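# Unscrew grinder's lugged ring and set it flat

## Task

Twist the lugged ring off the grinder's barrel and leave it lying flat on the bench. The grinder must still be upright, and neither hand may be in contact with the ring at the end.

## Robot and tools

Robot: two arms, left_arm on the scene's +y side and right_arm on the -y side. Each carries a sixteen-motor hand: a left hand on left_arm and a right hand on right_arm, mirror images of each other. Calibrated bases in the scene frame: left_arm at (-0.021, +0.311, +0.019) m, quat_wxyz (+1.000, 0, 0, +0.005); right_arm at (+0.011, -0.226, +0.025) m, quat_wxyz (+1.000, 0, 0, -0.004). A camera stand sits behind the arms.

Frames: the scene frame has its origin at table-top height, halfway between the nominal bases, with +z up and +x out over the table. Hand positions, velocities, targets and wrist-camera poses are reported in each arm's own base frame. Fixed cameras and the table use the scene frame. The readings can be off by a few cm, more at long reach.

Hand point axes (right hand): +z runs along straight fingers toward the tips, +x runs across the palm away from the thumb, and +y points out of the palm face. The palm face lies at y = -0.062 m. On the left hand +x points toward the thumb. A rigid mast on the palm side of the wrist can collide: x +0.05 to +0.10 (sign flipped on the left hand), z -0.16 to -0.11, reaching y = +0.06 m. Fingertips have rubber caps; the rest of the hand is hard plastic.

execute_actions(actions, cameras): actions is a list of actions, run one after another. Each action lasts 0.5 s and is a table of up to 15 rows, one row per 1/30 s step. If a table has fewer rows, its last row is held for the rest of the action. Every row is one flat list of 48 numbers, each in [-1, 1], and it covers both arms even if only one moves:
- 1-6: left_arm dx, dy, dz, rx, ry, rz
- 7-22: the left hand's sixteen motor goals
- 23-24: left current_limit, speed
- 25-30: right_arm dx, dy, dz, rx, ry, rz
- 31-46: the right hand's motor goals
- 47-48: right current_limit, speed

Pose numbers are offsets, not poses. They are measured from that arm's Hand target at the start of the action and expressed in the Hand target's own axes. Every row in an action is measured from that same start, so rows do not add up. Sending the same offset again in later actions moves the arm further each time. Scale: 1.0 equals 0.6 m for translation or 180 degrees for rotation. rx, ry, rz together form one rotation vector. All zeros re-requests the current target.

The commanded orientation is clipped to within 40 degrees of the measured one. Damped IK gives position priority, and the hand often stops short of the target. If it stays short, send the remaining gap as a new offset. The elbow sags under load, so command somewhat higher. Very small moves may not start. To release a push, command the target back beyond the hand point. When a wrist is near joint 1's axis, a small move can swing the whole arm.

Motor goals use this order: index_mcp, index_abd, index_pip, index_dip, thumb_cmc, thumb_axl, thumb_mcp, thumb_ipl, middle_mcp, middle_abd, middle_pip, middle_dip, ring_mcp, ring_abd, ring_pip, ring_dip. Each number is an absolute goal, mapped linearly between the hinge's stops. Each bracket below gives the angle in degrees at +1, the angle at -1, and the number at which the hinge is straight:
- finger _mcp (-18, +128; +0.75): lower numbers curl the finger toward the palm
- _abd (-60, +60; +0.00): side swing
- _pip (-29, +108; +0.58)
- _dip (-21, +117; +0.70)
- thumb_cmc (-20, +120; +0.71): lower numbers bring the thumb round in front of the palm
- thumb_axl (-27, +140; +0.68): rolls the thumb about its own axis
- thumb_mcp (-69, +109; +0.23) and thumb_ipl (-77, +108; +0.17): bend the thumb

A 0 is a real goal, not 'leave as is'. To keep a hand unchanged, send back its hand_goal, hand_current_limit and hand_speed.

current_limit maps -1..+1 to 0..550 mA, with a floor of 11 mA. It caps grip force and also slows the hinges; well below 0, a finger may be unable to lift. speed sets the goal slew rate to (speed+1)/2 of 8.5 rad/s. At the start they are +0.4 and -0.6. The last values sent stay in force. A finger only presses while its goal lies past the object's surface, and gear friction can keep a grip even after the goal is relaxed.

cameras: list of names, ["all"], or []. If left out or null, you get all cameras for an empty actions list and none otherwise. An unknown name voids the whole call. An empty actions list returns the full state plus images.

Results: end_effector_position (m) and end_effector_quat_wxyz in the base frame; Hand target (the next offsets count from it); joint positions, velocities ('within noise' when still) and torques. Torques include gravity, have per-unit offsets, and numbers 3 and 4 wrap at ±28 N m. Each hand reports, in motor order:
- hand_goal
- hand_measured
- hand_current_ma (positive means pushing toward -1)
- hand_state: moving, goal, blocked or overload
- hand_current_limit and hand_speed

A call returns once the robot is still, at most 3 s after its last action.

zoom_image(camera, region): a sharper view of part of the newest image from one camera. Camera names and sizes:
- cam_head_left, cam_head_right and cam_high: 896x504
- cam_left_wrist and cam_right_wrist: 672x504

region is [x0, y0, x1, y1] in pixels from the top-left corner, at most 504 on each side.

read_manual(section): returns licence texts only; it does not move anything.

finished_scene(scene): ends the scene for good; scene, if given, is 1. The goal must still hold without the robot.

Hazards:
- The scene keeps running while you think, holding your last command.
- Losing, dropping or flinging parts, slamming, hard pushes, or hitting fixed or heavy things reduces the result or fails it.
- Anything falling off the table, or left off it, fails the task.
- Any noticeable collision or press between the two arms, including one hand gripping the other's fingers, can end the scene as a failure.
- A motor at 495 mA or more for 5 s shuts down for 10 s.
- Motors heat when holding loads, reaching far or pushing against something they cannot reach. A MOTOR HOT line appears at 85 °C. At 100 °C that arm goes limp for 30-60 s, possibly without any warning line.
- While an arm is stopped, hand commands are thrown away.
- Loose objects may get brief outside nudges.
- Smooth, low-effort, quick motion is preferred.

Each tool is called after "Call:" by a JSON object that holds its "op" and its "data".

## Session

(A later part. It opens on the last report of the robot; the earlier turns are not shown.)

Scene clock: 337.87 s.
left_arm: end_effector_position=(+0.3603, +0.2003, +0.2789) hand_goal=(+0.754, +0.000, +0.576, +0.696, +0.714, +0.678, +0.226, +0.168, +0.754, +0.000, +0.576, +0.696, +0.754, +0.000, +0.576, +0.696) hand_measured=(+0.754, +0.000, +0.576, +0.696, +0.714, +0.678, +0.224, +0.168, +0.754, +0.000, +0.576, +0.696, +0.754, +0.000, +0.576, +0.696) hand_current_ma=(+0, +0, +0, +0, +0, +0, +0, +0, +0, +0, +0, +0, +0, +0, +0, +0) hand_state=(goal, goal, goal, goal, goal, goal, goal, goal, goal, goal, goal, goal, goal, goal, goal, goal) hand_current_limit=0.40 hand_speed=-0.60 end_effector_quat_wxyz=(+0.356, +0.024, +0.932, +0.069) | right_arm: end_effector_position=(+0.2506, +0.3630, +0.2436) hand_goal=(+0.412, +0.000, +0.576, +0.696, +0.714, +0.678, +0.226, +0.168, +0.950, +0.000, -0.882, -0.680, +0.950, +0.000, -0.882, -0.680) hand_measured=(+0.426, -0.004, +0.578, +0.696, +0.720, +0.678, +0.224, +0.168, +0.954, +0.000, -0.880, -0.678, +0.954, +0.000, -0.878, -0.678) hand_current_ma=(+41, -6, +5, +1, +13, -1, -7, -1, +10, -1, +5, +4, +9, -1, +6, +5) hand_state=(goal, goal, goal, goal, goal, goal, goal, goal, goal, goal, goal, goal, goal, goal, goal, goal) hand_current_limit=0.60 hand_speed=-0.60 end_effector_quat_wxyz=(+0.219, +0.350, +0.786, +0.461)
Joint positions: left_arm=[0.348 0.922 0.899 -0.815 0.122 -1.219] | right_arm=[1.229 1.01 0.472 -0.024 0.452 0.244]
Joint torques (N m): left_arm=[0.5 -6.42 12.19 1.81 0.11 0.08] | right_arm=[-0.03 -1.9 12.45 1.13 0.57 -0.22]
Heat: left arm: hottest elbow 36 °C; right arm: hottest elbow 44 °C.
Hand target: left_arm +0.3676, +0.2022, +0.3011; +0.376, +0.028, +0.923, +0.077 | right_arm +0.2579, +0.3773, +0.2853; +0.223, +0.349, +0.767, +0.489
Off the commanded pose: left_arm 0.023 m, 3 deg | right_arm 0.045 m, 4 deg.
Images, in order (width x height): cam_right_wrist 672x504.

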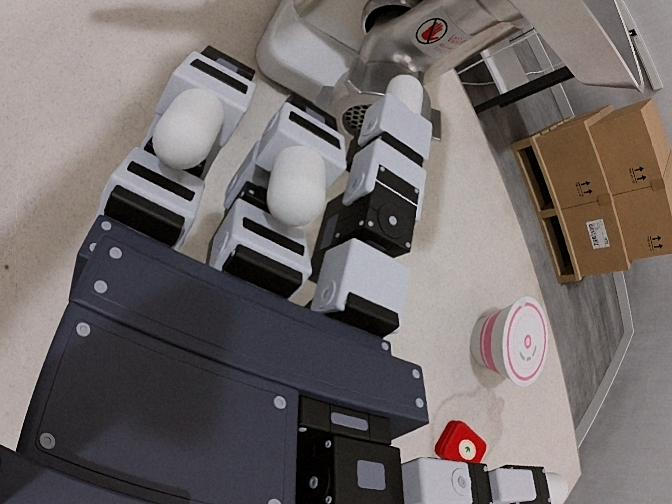

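Call:
{"op": "execute_actions", "data": {"actions": [[[0,0,0,0,0,0,0.754,0,0.576,0.696,0.714,0.678,0.226,0.168,0.754,0,0.576,0.696,0.754,0,0.576,0.696,0.4,-0.6, 0.0217,0.0155,0.0332,0,0,0,0.411,0,0.576,0.696,0.714,0.678,0.226,0.168,0.95,0,-0.883,-0.681,0.95,0,-0.883,-0.681,0.6,-0.6]]], "cameras": ["cam_right_wrist"]}}

Call:
{"op": "zoom_image", "data": {"camera": "cam_right_wrist", "region": [330, 0, 480, 120]}}

Scene clock: 341.40 s.
left_arm: end_effector_position=(+0.3603, +0.2003, +0.2789) hand_goal=(+0.754, +0.000, +0.576, +0.696, +0.714, +0.678, +0.226, +0.168, +0.754, +0.000, +0.576, +0.696, +0.754, +0.000, +0.576, +0.696) hand_measured=(+0.754, +0.000, +0.576, +0.696, +0.714, +0.678, +0.224, +0.168, +0.754, +0.000, +0.576, +0.696, +0.754, +0.000, +0.576, +0.696) hand_current_ma=(+0, +0, +0, +0, +0, +0, +0, +0, +0, +0, +0, +0, +0, +0, +0, +0) hand_state=(goal, goal, goal, goal, goal, goal, goal, goal, goal, goal, goal, goal, goal, goal, goal, goal) hand_current_limit=0.40 hand_speed=-0.60 end_effector_quat_wxyz=(+0.356, +0.024, +0.932, +0.069) | right_arm: end_effector_position=(+0.2584, +0.3815, +0.2401) hand_goal=(+0.412, +0.000, +0.576, +0.696, +0.714, +0.678, +0.226, +0.168, +0.950, +0.000, -0.882, -0.680, +0.950, +0.000, -0.882, -0.680) hand_measured=(+0.426, -0.004, +0.578, +0.696, +0.720, +0.678, +0.224, +0.168, +0.954, +0.000, -0.880, -0.678, +0.954, +0.000, -0.878, -0.678) hand_current_ma=(+41, -5, +5, +1, +13, -1, -7, -1, +10, -1, +5, +4, +9, -1, +6, +5) hand_state=(goal, goal, goal, goal, goal, goal, goal, goal, goal, goal, goal, goal, goal, goal, goal, goal) hand_current_limit=0.60 hand_speed=-0.60 end_effector_quat_wxyz=(+0.221, +0.350, +0.791, +0.450)
Joint positions: left_arm=[0.348 0.922 0.899 -0.815 0.122 -1.219] | right_arm=[1.228 1.084 0.521 -0.024 0.455 0.244]
Joint torques (N m): left_arm=[-0.62 -5.54 12.07 1.78 0.12 0.05] | right_arm=[0.32 -1.73 12.57 2.22 0.53 -0.21]
Heat: left arm: hottest elbow 36 °C; right arm: hottest elbow 44 °C.
Hand target: left_arm +0.3676, +0.2022, +0.3011; +0.376, +0.028, +0.923, +0.077 | right_arm +0.2660, +0.4016, +0.2854; +0.223, +0.349, +0.767, +0.489
Off the commanded pose: left_arm 0.023 m, 3 deg | right_arm 0.050 m, 5 deg.
Images, in order (width x height): cam_right_wrist 672x504.

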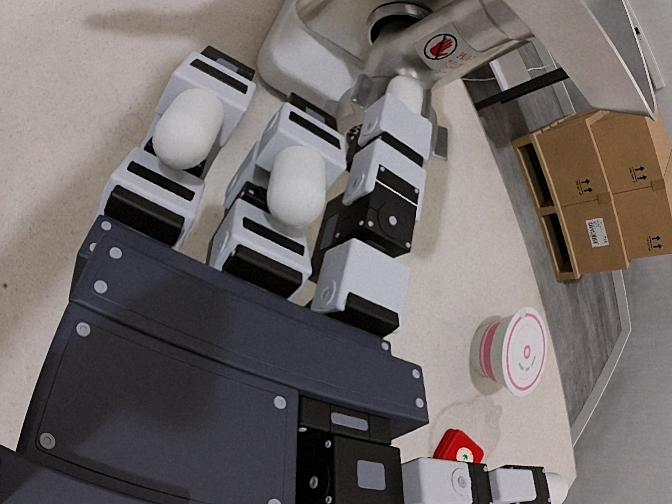

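Scaled by 3.360 from the camera's 672x504 image, which has a finer 960x720 frame.

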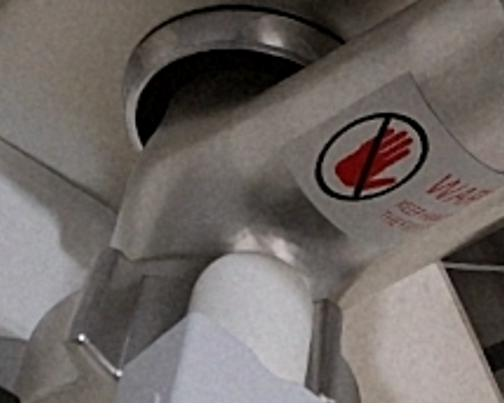

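Call:
{"op": "execute_actions", "data": {"actions": [[[0,0,0,0,0,0,0.754,0,0.576,0.696,0.714,0.678,0.226,0.168,0.754,0,0.576,0.696,0.754,0,0.576,0.696,0.4,-0.6, 0,-0.053,0.0247,0,0,0,0.411,0,0.576,0.696,0.714,0.678,0.226,0.168,0.95,0,-0.883,-0.681,0.95,0,-0.883,-0.681,0.6,-0.6]]], "cameras": ["cam_right_wrist"]}}

Call:
{"op": "zoom_image", "data": {"camera": "cam_right_wrist", "region": [330, 0, 480, 120]}}

Scene clock: 344.77 s.
left_arm: end_effector_position=(+0.3603, +0.2003, +0.2789) hand_goal=(+0.754, +0.000, +0.576, +0.696, +0.714, +0.678, +0.226, +0.168, +0.754, +0.000, +0.576, +0.696, +0.754, +0.000, +0.576, +0.696) hand_measured=(+0.754, +0.000, +0.576, +0.696, +0.714, +0.678, +0.224, +0.168, +0.754, +0.000, +0.576, +0.696, +0.754, +0.000, +0.576, +0.696) hand_current_ma=(+0, +0, +0, +0, +0, +0, +0, +0, +0, +0, +0, +0, +0, +0, +0, +0) hand_state=(goal, goal, goal, goal, goal, goal, goal, goal, goal, goal, goal, goal, goal, goal, goal, goal) hand_current_limit=0.40 hand_speed=-0.60 end_effector_quat_wxyz=(+0.356, +0.024, +0.932, +0.069) | right_arm: end_effector_position=(+0.2647, +0.3951, +0.2326) hand_goal=(+0.412, +0.000, +0.576, +0.696, +0.714, +0.678, +0.226, +0.168, +0.950, +0.000, -0.882, -0.680, +0.950, +0.000, -0.882, -0.680) hand_measured=(+0.426, -0.004, +0.578, +0.696, +0.720, +0.678, +0.224, +0.168, +0.954, +0.000, -0.880, -0.678, +0.954, +0.000, -0.878, -0.678) hand_current_ma=(+41, -5, +5, +1, +13, -1, -7, -1, +10, -1, +5, +4, +9, -1, +6, +5) hand_state=(goal, goal, goal, goal, goal, goal, goal, goal, goal, goal, goal, goal, goal, goal, goal, goal) hand_current_limit=0.60 hand_speed=-0.60 end_effector_quat_wxyz=(+0.221, +0.353, +0.779, +0.470)
Joint positions: left_arm=[0.348 0.922 0.899 -0.815 0.122 -1.219] | right_arm=[1.225 1.168 0.521 0.108 0.455 0.244]
Joint torques (N m): left_arm=[-0.21 -5.66 12.01 1.73 0.07 0.05] | right_arm=[-0.15 -2.67 8.36 2.3 0.43 -0.22]
Heat: left arm: hottest elbow 36 °C; right arm: hottest elbow 44 °C.
Hand target: left_arm +0.3676, +0.2022, +0.3011; +0.376, +0.028, +0.923, +0.077 | right_arm +0.2660, +0.4016, +0.2503; +0.223, +0.349, +0.767, +0.489
Off the commanded pose: left_arm 0.023 m, 3 deg | right_arm 0.019 m, 3 deg.
Images, in order (width x height): cam_right_wrist 672x504.

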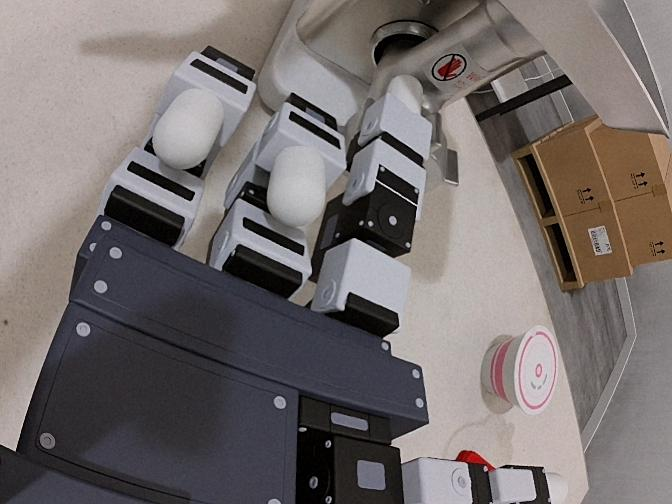

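Scaled by 3.360 from the camera's 672x504 image, which has a finer 960x720 frame.

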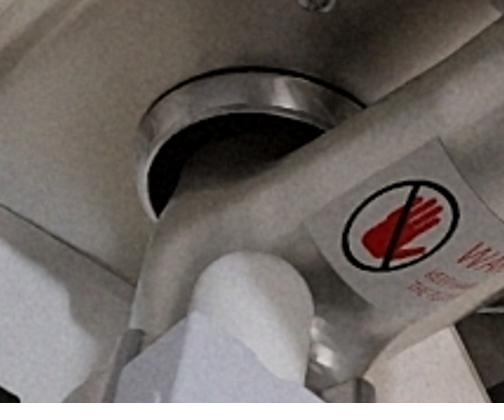

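Call:
{"op": "execute_actions", "data": {"actions": [[[0,0,0,0,0,0,0.754,0,0.576,0.696,0.714,0.678,0.226,0.168,0.754,0,0.576,0.696,0.754,0,0.576,0.696,0.4,-0.6, -0.0067,-0.0343,0.0052,0,0,0,0.411,0,0.576,0.696,0.714,0.678,0.226,0.168,0.95,0,-0.883,-0.681,0.95,0,-0.883,-0.681,0.75,-0.6]]], "cameras": ["cam_right_wrist","cam_head_left"]}}

Call:
{"op": "zoom_image", "data": {"camera": "cam_right_wrist", "region": [330, 0, 480, 120]}}

Call:
{"op": "zoom_image", "data": {"camera": "cam_head_left", "region": [380, 240, 450, 310]}}

Scene clock: 348.17 s.
left_arm: end_effector_position=(+0.3603, +0.2003, +0.2789) hand_goal=(+0.754, +0.000, +0.576, +0.696, +0.714, +0.678, +0.226, +0.168, +0.754, +0.000, +0.576, +0.696, +0.754, +0.000, +0.576, +0.696) hand_measured=(+0.754, +0.000, +0.576, +0.696, +0.714, +0.678, +0.224, +0.168, +0.754, +0.000, +0.576, +0.696, +0.754, +0.000, +0.576, +0.696) hand_current_ma=(+0, +0, +0, +0, +0, +0, +0, +0, +0, +0, +0, +0, +0, +0, +0, +0) hand_state=(goal, goal, goal, goal, goal, goal, goal, goal, goal, goal, goal, goal, goal, goal, goal, goal) hand_current_limit=0.40 hand_speed=-0.60 end_effector_quat_wxyz=(+0.356, +0.024, +0.932, +0.069) | right_arm: end_effector_position=(+0.2630, +0.3922, +0.2211) hand_goal=(+0.412, +0.000, +0.576, +0.696, +0.714, +0.678, +0.226, +0.168, +0.950, +0.000, -0.882, -0.680, +0.950, +0.000, -0.882, -0.680) hand_measured=(+0.426, -0.004, +0.578, +0.696, +0.720, +0.678, +0.224, +0.168, +0.954, +0.000, -0.880, -0.678, +0.954, +0.000, -0.878, -0.678) hand_current_ma=(+41, -5, +5, +1, +13, -1, -7, -1, +10, -1, +5, +4, +9, -1, +6, +5) hand_state=(goal, goal, goal, goal, goal, goal, goal, goal, goal, goal, goal, goal, goal, goal, goal, goal) hand_current_limit=0.75 hand_speed=-0.60 end_effector_quat_wxyz=(+0.220, +0.353, +0.775, +0.477)
Joint positions: left_arm=[0.348 0.922 0.899 -0.815 0.122 -1.219] | right_arm=[1.226 1.194 0.489 0.183 0.455 0.244]
Joint torques (N m): left_arm=[-0.38 -6.24 12 1.91 0.11 0.04] | right_arm=[-0.21 -2.67 7.1 2.3 0.32 -0.23]
Heat: left arm: hottest elbow 36 °C; right arm: hottest elbow 44 °C.
Hand target: left_arm +0.3676, +0.2022, +0.3011; +0.376, +0.028, +0.923, +0.077 | right_arm +0.2642, +0.3947, +0.2303; +0.223, +0.349, +0.767, +0.489
Off the commanded pose: left_arm 0.023 m, 3 deg | right_arm 0.010 m, 2 deg.
Images, in order (width x height): cam_head_left 896x504, cam_right_wrist 672x504.

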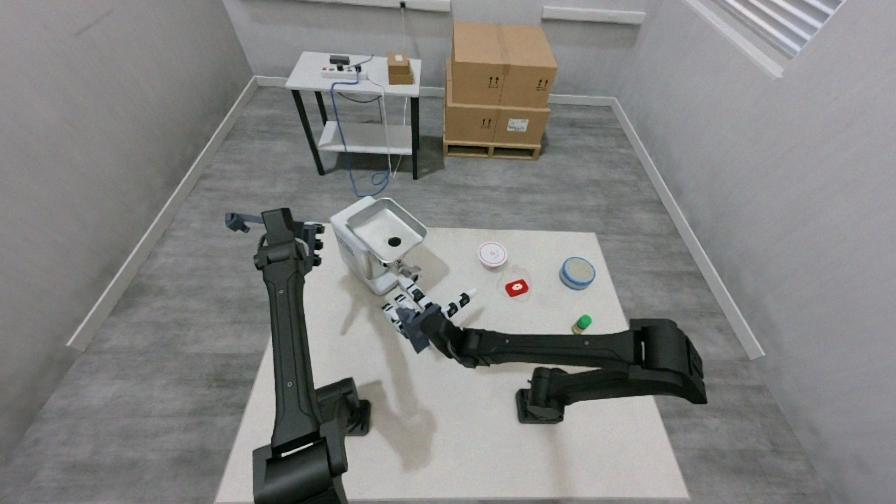

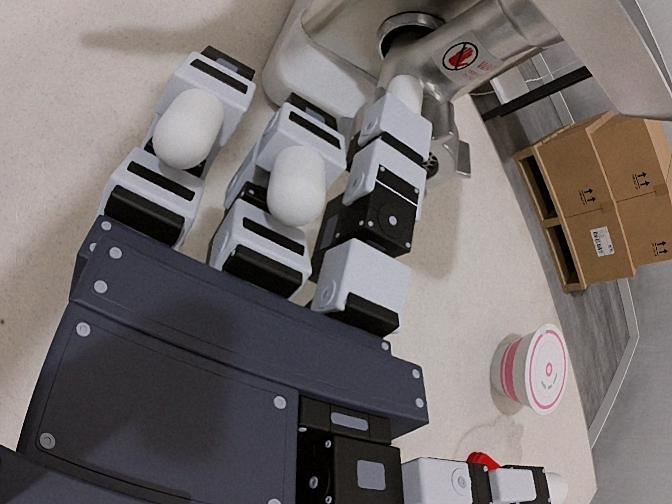

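Scaled by 3.360 from the camera's 672x504 image, which has a finer 960x720 frame.

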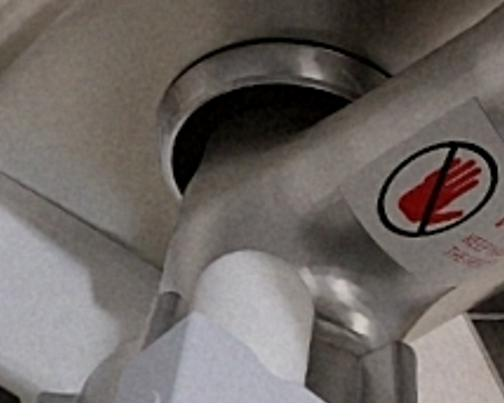

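Scaled by 7.200.

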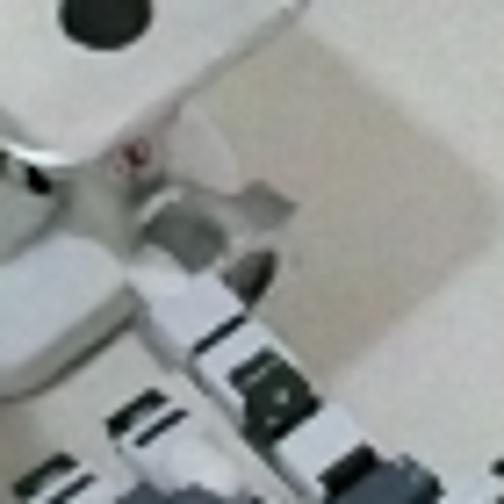

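Call:
{"op": "execute_actions", "data": {"actions": [[[0,0,0,0,0,0,0.754,0,0.576,0.696,0.714,0.678,0.226,0.168,0.754,0,0.576,0.696,0.754,0,0.576,0.696,0.4,-0.6, 0.0017,-0.0332,0.0155,0,0,0,0.411,0,0.576,0.696,0.714,0.678,0.226,0.168,0.95,0,-0.883,-0.681,0.95,0,-0.883,-0.681,0.75,-0.6]]], "cameras": ["cam_right_wrist","cam_head_left"]}}

Call:
{"op": "zoom_image", "data": {"camera": "cam_right_wrist", "region": [330, 0, 480, 120]}}

Call:
{"op": "zoom_image", "data": {"camera": "cam_head_left", "region": [380, 240, 450, 310]}}

Scene clock: 352.97 s.
left_arm: end_effector_position=(+0.3603, +0.2003, +0.2789) hand_goal=(+0.754, +0.000, +0.576, +0.696, +0.714, +0.678, +0.226, +0.168, +0.754, +0.000, +0.576, +0.696, +0.754, +0.000, +0.576, +0.696) hand_measured=(+0.754, +0.000, +0.576, +0.696, +0.714, +0.678, +0.224, +0.168, +0.754, +0.000, +0.576, +0.696, +0.754, +0.000, +0.576, +0.696) hand_current_ma=(+0, +0, +0, +0, +0, +0, +0, +0, +0, +0, +0, +0, +0, +0, +0, +0) hand_state=(goal, goal, goal, goal, goal, goal, goal, goal, goal, goal, goal, goal, goal, goal, goal, goal) hand_current_limit=0.40 hand_speed=-0.60 end_effector_quat_wxyz=(+0.356, +0.024, +0.932, +0.069) | right_arm: end_effector_position=(+0.2643, +0.3932, +0.2049) hand_goal=(+0.412, +0.000, +0.576, +0.696, +0.714, +0.678, +0.226, +0.168, +0.950, +0.000, -0.882, -0.680, +0.950, +0.000, -0.882, -0.680) hand_measured=(+0.400, +0.000, +0.564, +0.692, +0.720, +0.678, +0.224, +0.168, +0.954, +0.000, -0.880, -0.678, +0.954, +0.000, -0.878, -0.678) hand_current_ma=(-36, +1, -30, -9, +14, -1, -7, -1, +10, -1, +5, +4, +9, -1, +6, +5) hand_state=(goal, goal, goal, goal, goal, goal, goal, goal, goal, goal, goal, goal, goal, goal, goal, goal) hand_current_limit=0.75 hand_speed=-0.60 end_effector_quat_wxyz=(+0.220, +0.354, +0.770, +0.483)
Joint positions: left_arm=[0.348 0.922 0.899 -0.815 0.122 -1.219] | right_arm=[1.225 1.254 0.466 0.28 0.457 0.244]
Joint torques (N m): left_arm=[0.03 -6.95 12.12 1.89 0.14 0.09] | right_arm=[-0.03 -2.37 6.37 2.17 0.34 -0.22]
Heat: left arm: hottest elbow 36 °C; right arm: hottest elbow 43 °C.
Hand target: left_arm +0.3676, +0.2022, +0.3011; +0.376, +0.028, +0.923, +0.077 | right_arm +0.2636, +0.3955, +0.2083; +0.223, +0.349, +0.767, +0.489
Off the commanded pose: left_arm 0.023 m, 3 deg | right_arm 0.004 m, 1 deg.
Images, in order (width x height): cam_head_left 896x504, cam_right_wrist 672x504.

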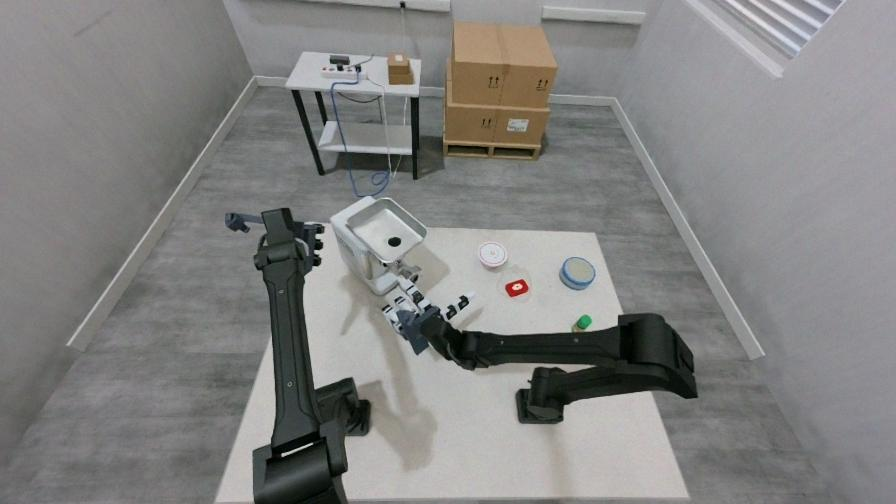

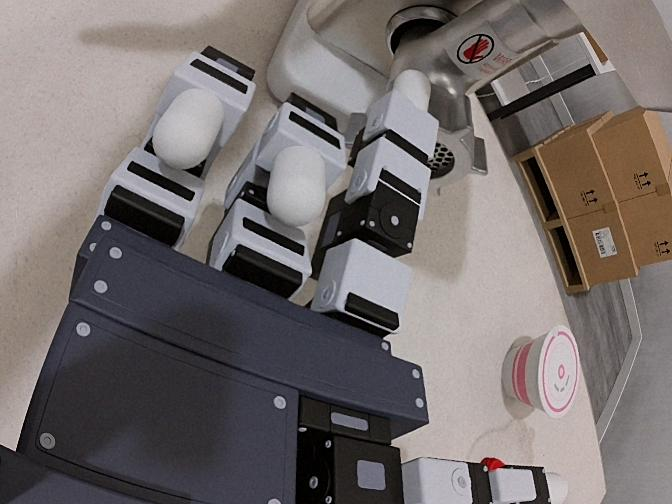

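Scaled by 3.360 from the camera's 672x504 image, which has a finer 960x720 frame.

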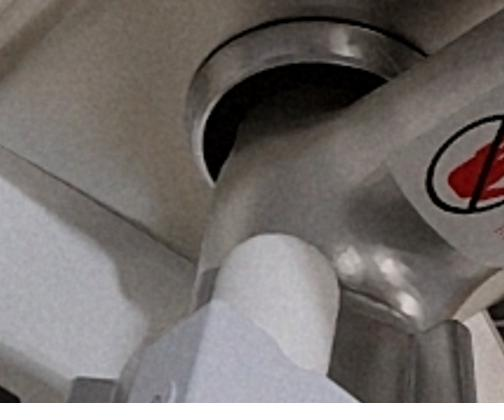

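Scaled by 7.200.

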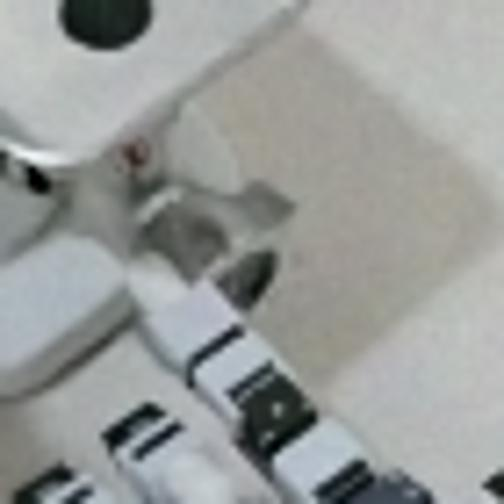

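Call:
{"op": "execute_actions", "data": {"actions": [[[0,0,0,0,0,0,0.754,0,0.576,0.696,0.714,0.678,0.226,0.168,0.754,0,0.576,0.696,0.754,0,0.576,0.696,0.4,-0.6, 0.0147,-0.0367,0.0171,0,0,0,0.411,0,0.576,0.696,0.714,0.678,0.226,0.168,0.95,0,-0.883,-0.681,0.95,0,-0.883,-0.681,0.75,-0.6]]], "cameras": ["cam_right_wrist","cam_head_left"]}}

Call:
{"op": "zoom_image", "data": {"camera": "cam_right_wrist", "region": [330, 0, 480, 120]}}

Call:
{"op": "zoom_image", "data": {"camera": "cam_head_left", "region": [380, 240, 450, 310]}}

Scene clock: 355.87 s.
left_arm: end_effector_position=(+0.3603, +0.2003, +0.2789) hand_goal=(+0.754, +0.000, +0.576, +0.696, +0.714, +0.678, +0.226, +0.168, +0.754, +0.000, +0.576, +0.696, +0.754, +0.000, +0.576, +0.696) hand_measured=(+0.754, +0.000, +0.576, +0.696, +0.714, +0.678, +0.224, +0.168, +0.754, +0.000, +0.576, +0.696, +0.754, +0.000, +0.576, +0.696) hand_current_ma=(+0, +0, +0, +0, +0, +0, +0, +0, +0, +0, +0, +0, +0, +0, +0, +0) hand_state=(goal, goal, goal, goal, goal, goal, goal, goal, goal, goal, goal, goal, goal, goal, goal, goal) hand_current_limit=0.40 hand_speed=-0.60 end_effector_quat_wxyz=(+0.356, +0.024, +0.932, +0.069) | right_arm: end_effector_position=(+0.2635, +0.3946, +0.1897) hand_goal=(+0.412, +0.000, +0.576, +0.696, +0.714, +0.678, +0.226, +0.168, +0.950, +0.000, -0.882, -0.680, +0.950, +0.000, -0.882, -0.680) hand_measured=(+0.340, +0.008, +0.544, +0.688, +0.720, +0.678, +0.224, +0.168, +0.954, +0.000, -0.880, -0.678, +0.954, +0.000, -0.878, -0.678) hand_current_ma=(-285, +16, -102, -20, +14, -1, -7, -1, +10, -1, +5, +4, +9, -1, +6, +5) hand_state=(blocked, goal, blocked, goal, goal, goal, goal, goal, goal, goal, goal, goal, goal, goal, goal, goal) hand_current_limit=0.75 hand_speed=-0.60 end_effector_quat_wxyz=(+0.232, +0.357, +0.762, +0.488)
Joint positions: left_arm=[0.348 0.922 0.899 -0.815 0.122 -1.219] | right_arm=[1.238 1.331 0.449 0.39 0.495 0.244]
Joint torques (N m): left_arm=[-0.67 -6.18 12.03 2.02 0.08 0.01] | right_arm=[1.03 -1.79 5.9 1.8 -0.1 -0.08]
Heat: left arm: hottest elbow 36 °C; right arm: hottest elbow 43 °C.
Hand target: left_arm +0.3676, +0.2022, +0.3011; +0.376, +0.028, +0.923, +0.077 | right_arm +0.2578, +0.4022, +0.1840; +0.223, +0.349, +0.767, +0.489
Off the commanded pose: left_arm 0.023 m, 3 deg | right_arm 0.011 m, 1 deg.
Images, in order (width x height): cam_head_left 896x504, cam_right_wrist 672x504.

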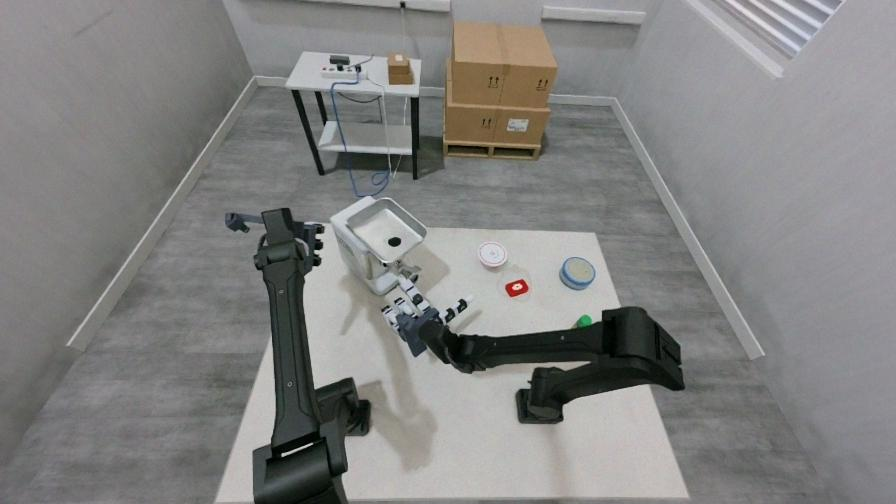

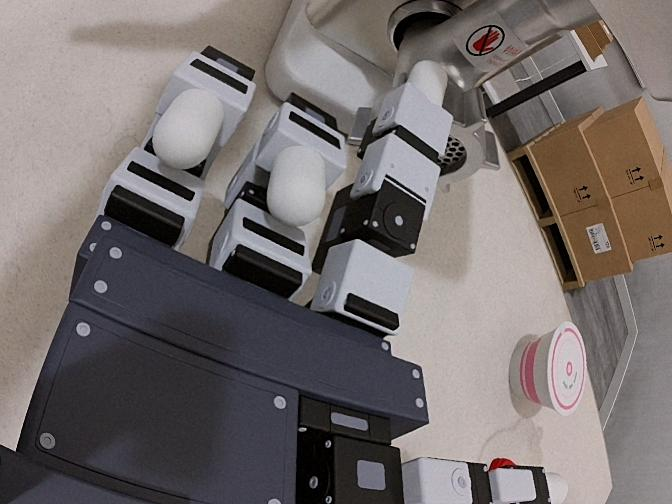

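Scaled by 3.360 from the camera's 672x504 image, which has a finer 960x720 frame.

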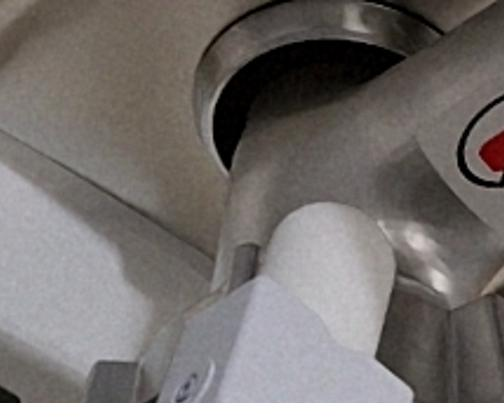

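Scaled by 7.200.

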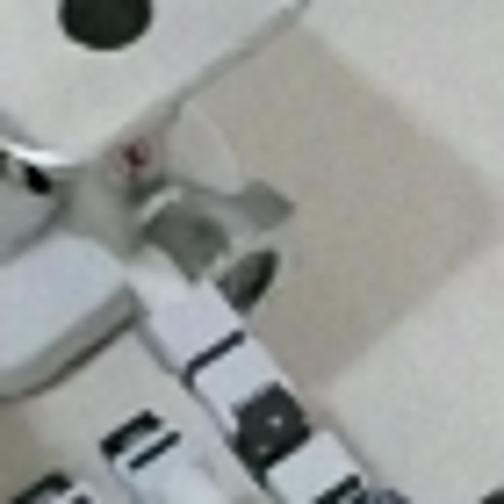

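Call:
{"op": "execute_actions", "data": {"actions": [[[0,0,0,0,0,0,0.754,0,0.576,0.696,0.714,0.678,0.226,0.168,0.754,0,0.576,0.696,0.754,0,0.576,0.696,0.4,-0.6, 0.0333,-0.0075,0.0035,0,0,0,0.411,0,0.576,0.696,0.714,0.678,0.226,0.168,0.95,0,-0.883,-0.681,0.95,0,-0.883,-0.681,0.75,-0.6]]], "cameras": ["cam_right_wrist","cam_head_left"]}}

Call:
{"op": "zoom_image", "data": {"camera": "cam_right_wrist", "region": [330, 0, 480, 120]}}

Call:
{"op": "zoom_image", "data": {"camera": "cam_head_left", "region": [380, 240, 450, 310]}}

Scene clock: 361.47 s.
left_arm: end_effector_position=(+0.3603, +0.2003, +0.2789) hand_goal=(+0.754, +0.000, +0.576, +0.696, +0.714, +0.678, +0.226, +0.168, +0.754, +0.000, +0.576, +0.696, +0.754, +0.000, +0.576, +0.696) hand_measured=(+0.754, +0.000, +0.576, +0.696, +0.714, +0.678, +0.224, +0.168, +0.754, +0.000, +0.576, +0.696, +0.754, +0.000, +0.576, +0.696) hand_current_ma=(+0, +0, +0, +0, +0, +0, +0, +0, +0, +0, +0, +0, +0, +0, +0, +0) hand_state=(goal, goal, goal, goal, goal, goal, goal, goal, goal, goal, goal, goal, goal, goal, goal, goal) hand_current_limit=0.40 hand_speed=-0.60 end_effector_quat_wxyz=(+0.356, +0.024, +0.932, +0.069) | right_arm: end_effector_position=(+0.2563, +0.3975, +0.1828) hand_goal=(+0.412, +0.000, +0.576, +0.696, +0.714, +0.678, +0.226, +0.168, +0.950, +0.000, -0.882, -0.680, +0.950, +0.000, -0.882, -0.680) hand_measured=(+0.318, +0.036, +0.530, +0.674, +0.720, +0.678, +0.224, +0.168, +0.954, +0.000, -0.880, -0.678, +0.954, +0.000, -0.878, -0.678) hand_current_ma=(-394, +103, -158, -62, +15, -1, -7, -1, +10, -1, +5, +4, +9, -1, +6, +5) hand_state=(blocked, blocked, blocked, blocked, goal, goal, goal, goal, goal, goal, goal, goal, goal, goal, goal, goal) hand_current_limit=0.75 hand_speed=-0.60 end_effector_quat_wxyz=(+0.244, +0.361, +0.759, +0.485)
Joint positions: left_arm=[0.348 0.922 0.899 -0.815 0.122 -1.219] | right_arm=[1.274 1.366 0.45 0.411 0.552 0.259]
Joint torques (N m): left_arm=[-0.32 -5.6 12.14 1.84 0.14 0.06] | right_arm=[2.14 -1.61 7.39 1.18 -0.43 0.08]
Heat: left arm: hottest elbow 36 °C; right arm: hottest elbow 42 °C.
Hand target: left_arm +0.3676, +0.2022, +0.3011; +0.376, +0.028, +0.923, +0.077 | right_arm +0.2447, +0.4172, +0.1791; +0.223, +0.349, +0.767, +0.489
Off the commanded pose: left_arm 0.023 m, 3 deg | right_arm 0.023 m, 3 deg.
Images, in order (width x height): cam_head_left 896x504, cam_right_wrist 672x504.

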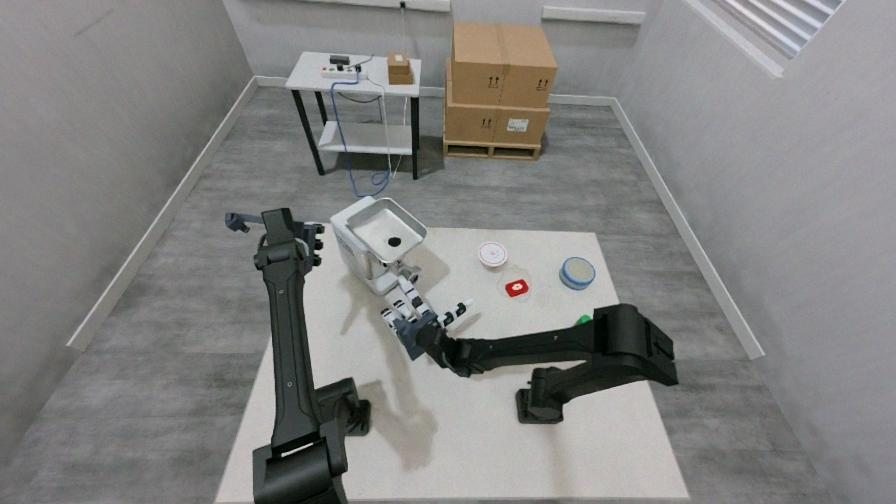

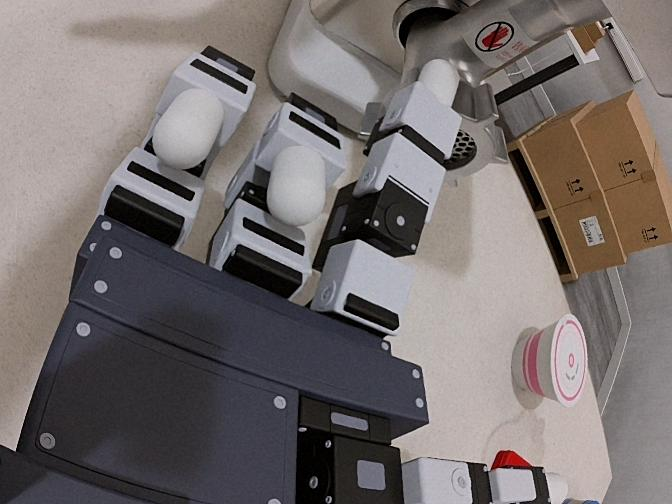

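Scaled by 3.360 from the camera's 672x504 image, which has a finer 960x720 frame.

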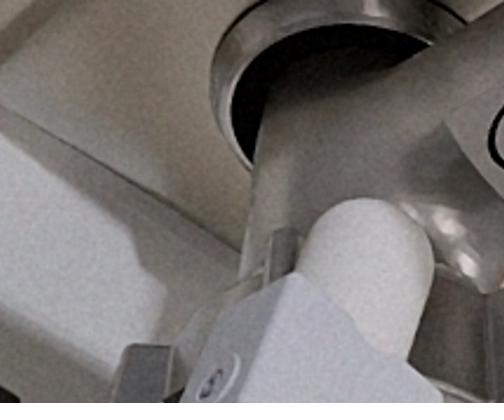

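Scaled by 7.200.

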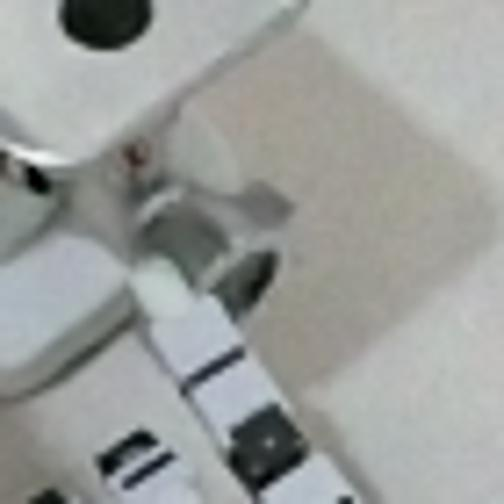

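Call:
{"op": "execute_actions", "data": {"actions": [[[0,0,0,0,0,0,0.754,0,0.576,0.696,0.714,0.678,0.226,0.168,0.754,0,0.576,0.696,0.754,0,0.576,0.696,0.4,-0.6, 0.0333,0,0,0,0,0,0.411,0,0.576,0.696,0.714,0.678,0.226,0.168,0.95,0,-0.883,-0.681,0.95,0,-0.883,-0.681,0.75,-0.6]]], "cameras": ["cam_right_wrist","cam_head_left","cam_high"]}}

Call:
{"op": "zoom_image", "data": {"camera": "cam_right_wrist", "region": [330, 0, 530, 170]}}

Call:
{"op": "zoom_image", "data": {"camera": "cam_head_left", "region": [380, 240, 450, 310]}}

Call:
{"op": "zoom_image", "data": {"camera": "cam_high", "region": [460, 160, 520, 220]}}

Scene clock: 365.50 s.
left_arm: end_effector_position=(+0.3603, +0.2003, +0.2789) hand_goal=(+0.754, +0.000, +0.576, +0.696, +0.714, +0.678, +0.226, +0.168, +0.754, +0.000, +0.576, +0.696, +0.754, +0.000, +0.576, +0.696) hand_measured=(+0.754, +0.000, +0.576, +0.696, +0.714, +0.678, +0.224, +0.168, +0.754, +0.000, +0.576, +0.696, +0.754, +0.000, +0.576, +0.696) hand_current_ma=(+0, +0, +0, +0, +0, +0, +0, +0, +0, +0, +0, +0, +0, +0, +0, +0) hand_state=(goal, goal, goal, goal, goal, goal, goal, goal, goal, goal, goal, goal, goal, goal, goal, goal) hand_current_limit=0.40 hand_speed=-0.60 end_effector_quat_wxyz=(+0.356, +0.024, +0.932, +0.069) | right_arm: end_effector_position=(+0.2301, +0.4155, +0.1562) hand_goal=(+0.412, +0.000, +0.576, +0.696, +0.714, +0.678, +0.226, +0.168, +0.950, +0.000, -0.882, -0.680, +0.950, +0.000, -0.882, -0.680) hand_measured=(+0.422, +0.002, +0.576, +0.694, +0.720, +0.678, +0.224, +0.168, +0.954, +0.000, -0.880, -0.678, +0.954, +0.000, -0.878, -0.678) hand_current_ma=(+25, +4, +0, -5, +17, -1, -7, -1, +11, -1, +5, +4, +10, -1, +6, +5) hand_state=(goal, goal, goal, goal, goal, goal, goal, goal, goal, goal, goal, goal, goal, goal, goal, goal) hand_current_limit=0.75 hand_speed=-0.60 end_effector_quat_wxyz=(+0.229, +0.343, +0.783, +0.466)
Joint positions: left_arm=[0.348 0.922 0.899 -0.815 0.122 -1.219] | right_arm=[1.347 1.426 0.458 0.392 0.564 0.291]
Joint torques (N m): left_arm=[-0.09 -5.54 11.93 1.84 0.1 0.03] | right_arm=[0.44 -4.25 8.85 1.1 0.69 0.05]
Heat: left arm: hottest elbow 36 °C; right arm: hottest elbow 41 °C.
Hand target: left_arm +0.3676, +0.2022, +0.3011; +0.376, +0.028, +0.923, +0.077 | right_arm +0.2316, +0.4323, +0.1791; +0.223, +0.349, +0.767, +0.489
Off the commanded pose: left_arm 0.023 m, 3 deg | right_arm 0.028 m, 3 deg.
Images, in order (width x height): cam_head_left 896x504, cam_high 896x504, cam_right_wrist 672x504.

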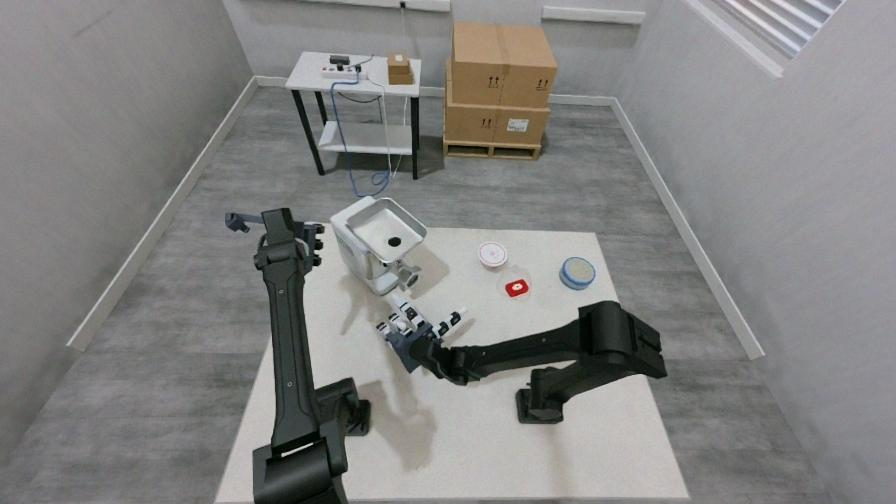

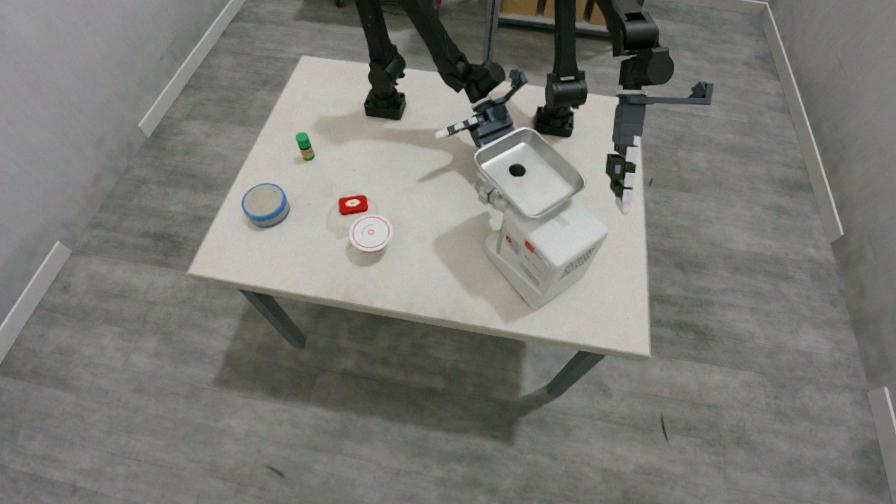

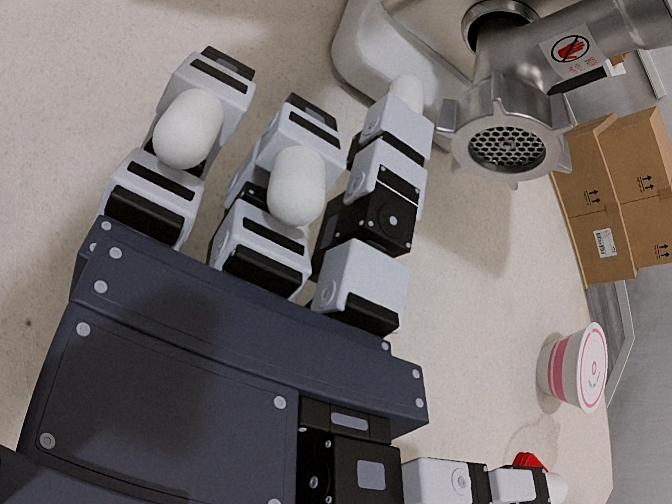

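Scaled by 2.520 from the camera's 672x504 image, which has a finer 960x720 frame.

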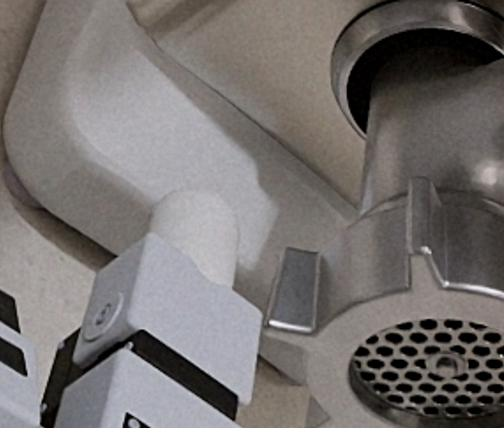

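Scaled by 7.200.

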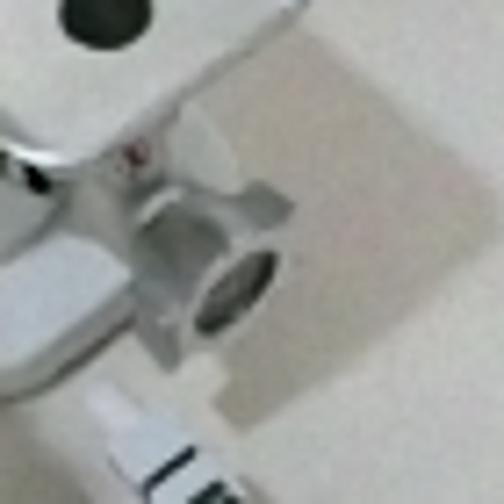

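Scaled by 8.400.

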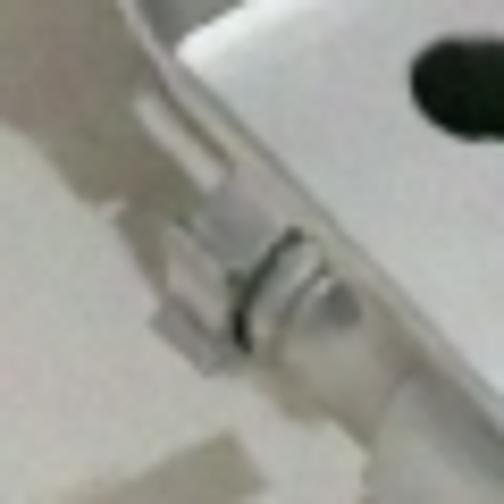

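Call:
{"op": "zoom_image", "data": {"camera": "cam_right_wrist", "region": [425, 60, 595, 200]}}

Scaled by 2.965 from the camera's 672x504 image, which has a finer 960x720 frame.

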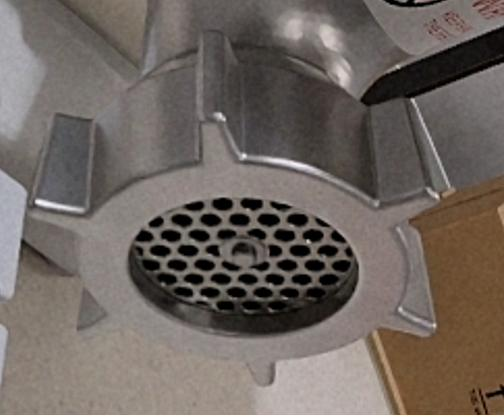

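Call:
{"op": "execute_actions", "data": {"actions": [[[0,0,0,0,0,0,0.754,0,0.576,0.696,0.714,0.678,0.226,0.168,0.754,0,0.576,0.696,0.754,0,0.576,0.696,0.4,-0.6, 0,-0.0212,-0.0453,0,0,0,0.411,0,0.576,0.696,0.714,0.678,0.226,0.168,0.95,0,-0.883,-0.681,0.95,0,-0.883,-0.681,0.75,-0.6]],
[[0,0,0,0,0,0,0.754,0,0.576,0.696,0.714,0.678,0.226,0.168,0.754,0,0.576,0.696,0.754,0,0.576,0.696,0.4,-0.6, 0,-0.0212,-0.0453,0,0,0,0.411,0,0.576,0.696,0.714,0.678,0.226,0.168,0.5,0,-0.5,-0.2,0.5,0,-0.5,-0.2,0.75,-0.6]],
[[0,0,0,0,0,0,0.754,0,0.576,0.696,0.714,0.678,0.226,0.168,0.754,0,0.576,0.696,0.754,0,0.576,0.696,0.4,-0.6, -0.0667,-0.0453,0.0212,0.0833,0,0,0.2,0,0.576,0.696,0.714,0.678,0.226,0.168,0,0,0.2,0.4,0,0,0.2,0.4,0.75,-0.6]],
[[0,0,0,0,0,0,0.754,0,0.576,0.696,0.714,0.678,0.226,0.168,0.754,0,0.576,0.696,0.754,0,0.576,0.696,0.4,-0.6, -0.0667,-0.0383,0.0322,0.0833,0,0,0,0,0.576,0.696,0.714,0.678,0.226,0.168,0,0,0.576,0.696,0,0,0.576,0.696,0.75,-0.6]]], "cameras": ["cam_right_wrist","cam_head_left","cam_high"]}}

Scene clock: 407.77 s.
left_arm: end_effector_position=(+0.3603, +0.2003, +0.2789) hand_goal=(+0.754, +0.000, +0.576, +0.696, +0.714, +0.678, +0.226, +0.168, +0.754, +0.000, +0.576, +0.696, +0.754, +0.000, +0.576, +0.696) hand_measured=(+0.754, +0.000, +0.576, +0.696, +0.714, +0.678, +0.224, +0.168, +0.754, +0.000, +0.576, +0.696, +0.754, +0.000, +0.576, +0.696) hand_current_ma=(+0, +0, +0, +0, +0, +0, +0, +0, +0, +0, +0, +0, +0, +0, +0, +0) hand_state=(goal, goal, goal, goal, goal, goal, goal, goal, goal, goal, goal, goal, goal, goal, goal, goal) hand_current_limit=0.40 hand_speed=-0.60 end_effector_quat_wxyz=(+0.356, +0.024, +0.932, +0.069) | right_arm: end_effector_position=(+0.2266, +0.3096, +0.0878) hand_goal=(+0.000, +0.000, +0.576, +0.696, +0.714, +0.678, +0.226, +0.168, +0.000, +0.000, +0.576, +0.696, +0.000, +0.000, +0.576, +0.696) hand_measured=(+0.026, +0.000, +0.576, +0.694, +0.720, +0.678, +0.224, +0.168, +0.018, +0.000, +0.576, +0.694, +0.016, +0.000, +0.576, +0.694) hand_current_ma=(+83, +1, +0, -5, +15, -1, -7, -1, +56, -1, +0, -4, +50, -1, +0, -5) hand_state=(blocked, goal, goal, goal, goal, goal, goal, goal, goal, goal, goal, goal, goal, goal, goal, goal) hand_current_limit=0.75 hand_speed=-0.60 end_effector_quat_wxyz=(+0.124, +0.398, +0.875, +0.245)
Joint positions: left_arm=[0.348 0.922 0.899 -0.815 0.122 -1.219] | right_arm=[1.202 1.093 0.404 -0.389 0.268 0.417]
Joint torques (N m): left_arm=[-0.09 -6.71 12 1.83 0.12 0.05] | right_arm=[-1.08 -1.79 10.86 0.62 0.37 -0.28]
Heat: left arm: hottest elbow 36 °C; right arm: hottest elbow 41 °C.
Hand target: left_arm +0.3676, +0.2022, +0.3011; +0.376, +0.028, +0.923, +0.077 | right_arm +0.2390, +0.3326, +0.1189; +0.125, +0.395, +0.868, +0.274
Off the commanded pose: left_arm 0.023 m, 3 deg | right_arm 0.041 m, 4 deg.
Images, in order (width x height): cam_head_left 896x504, cam_high 896x504, cam_right_wrist 672x504.

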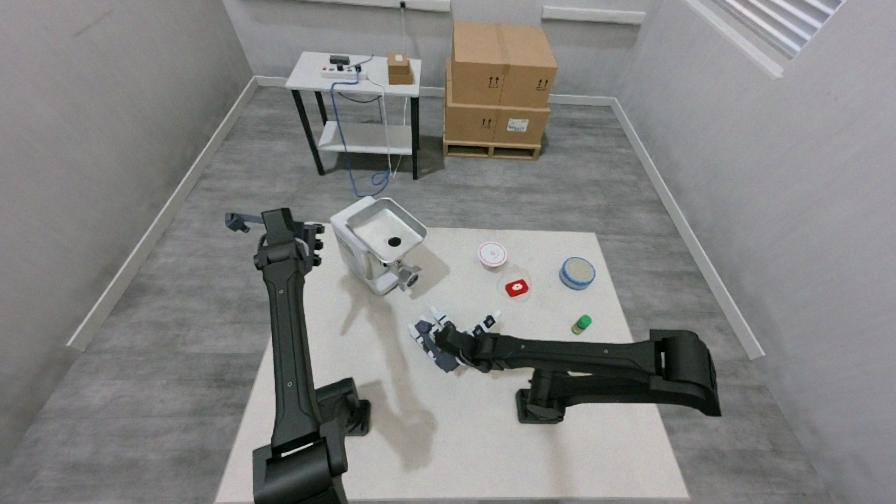

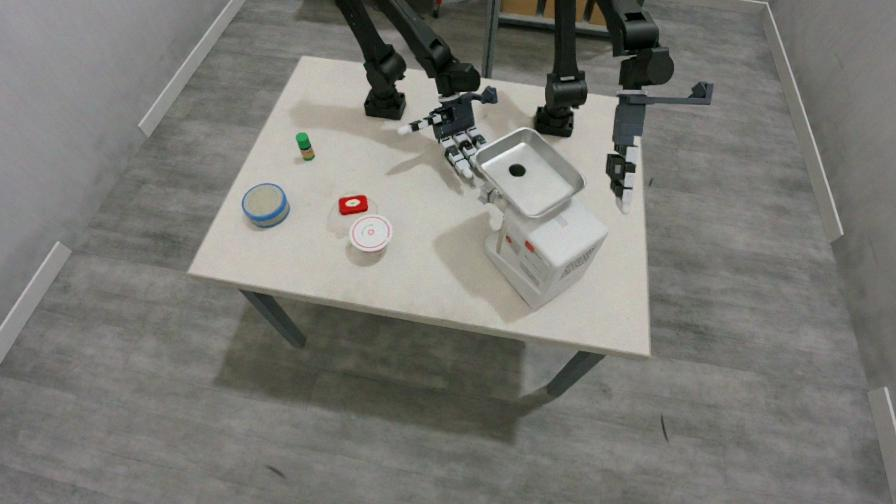

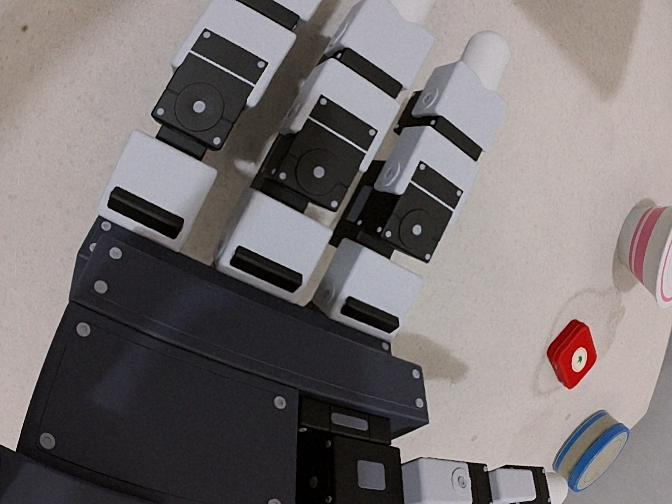

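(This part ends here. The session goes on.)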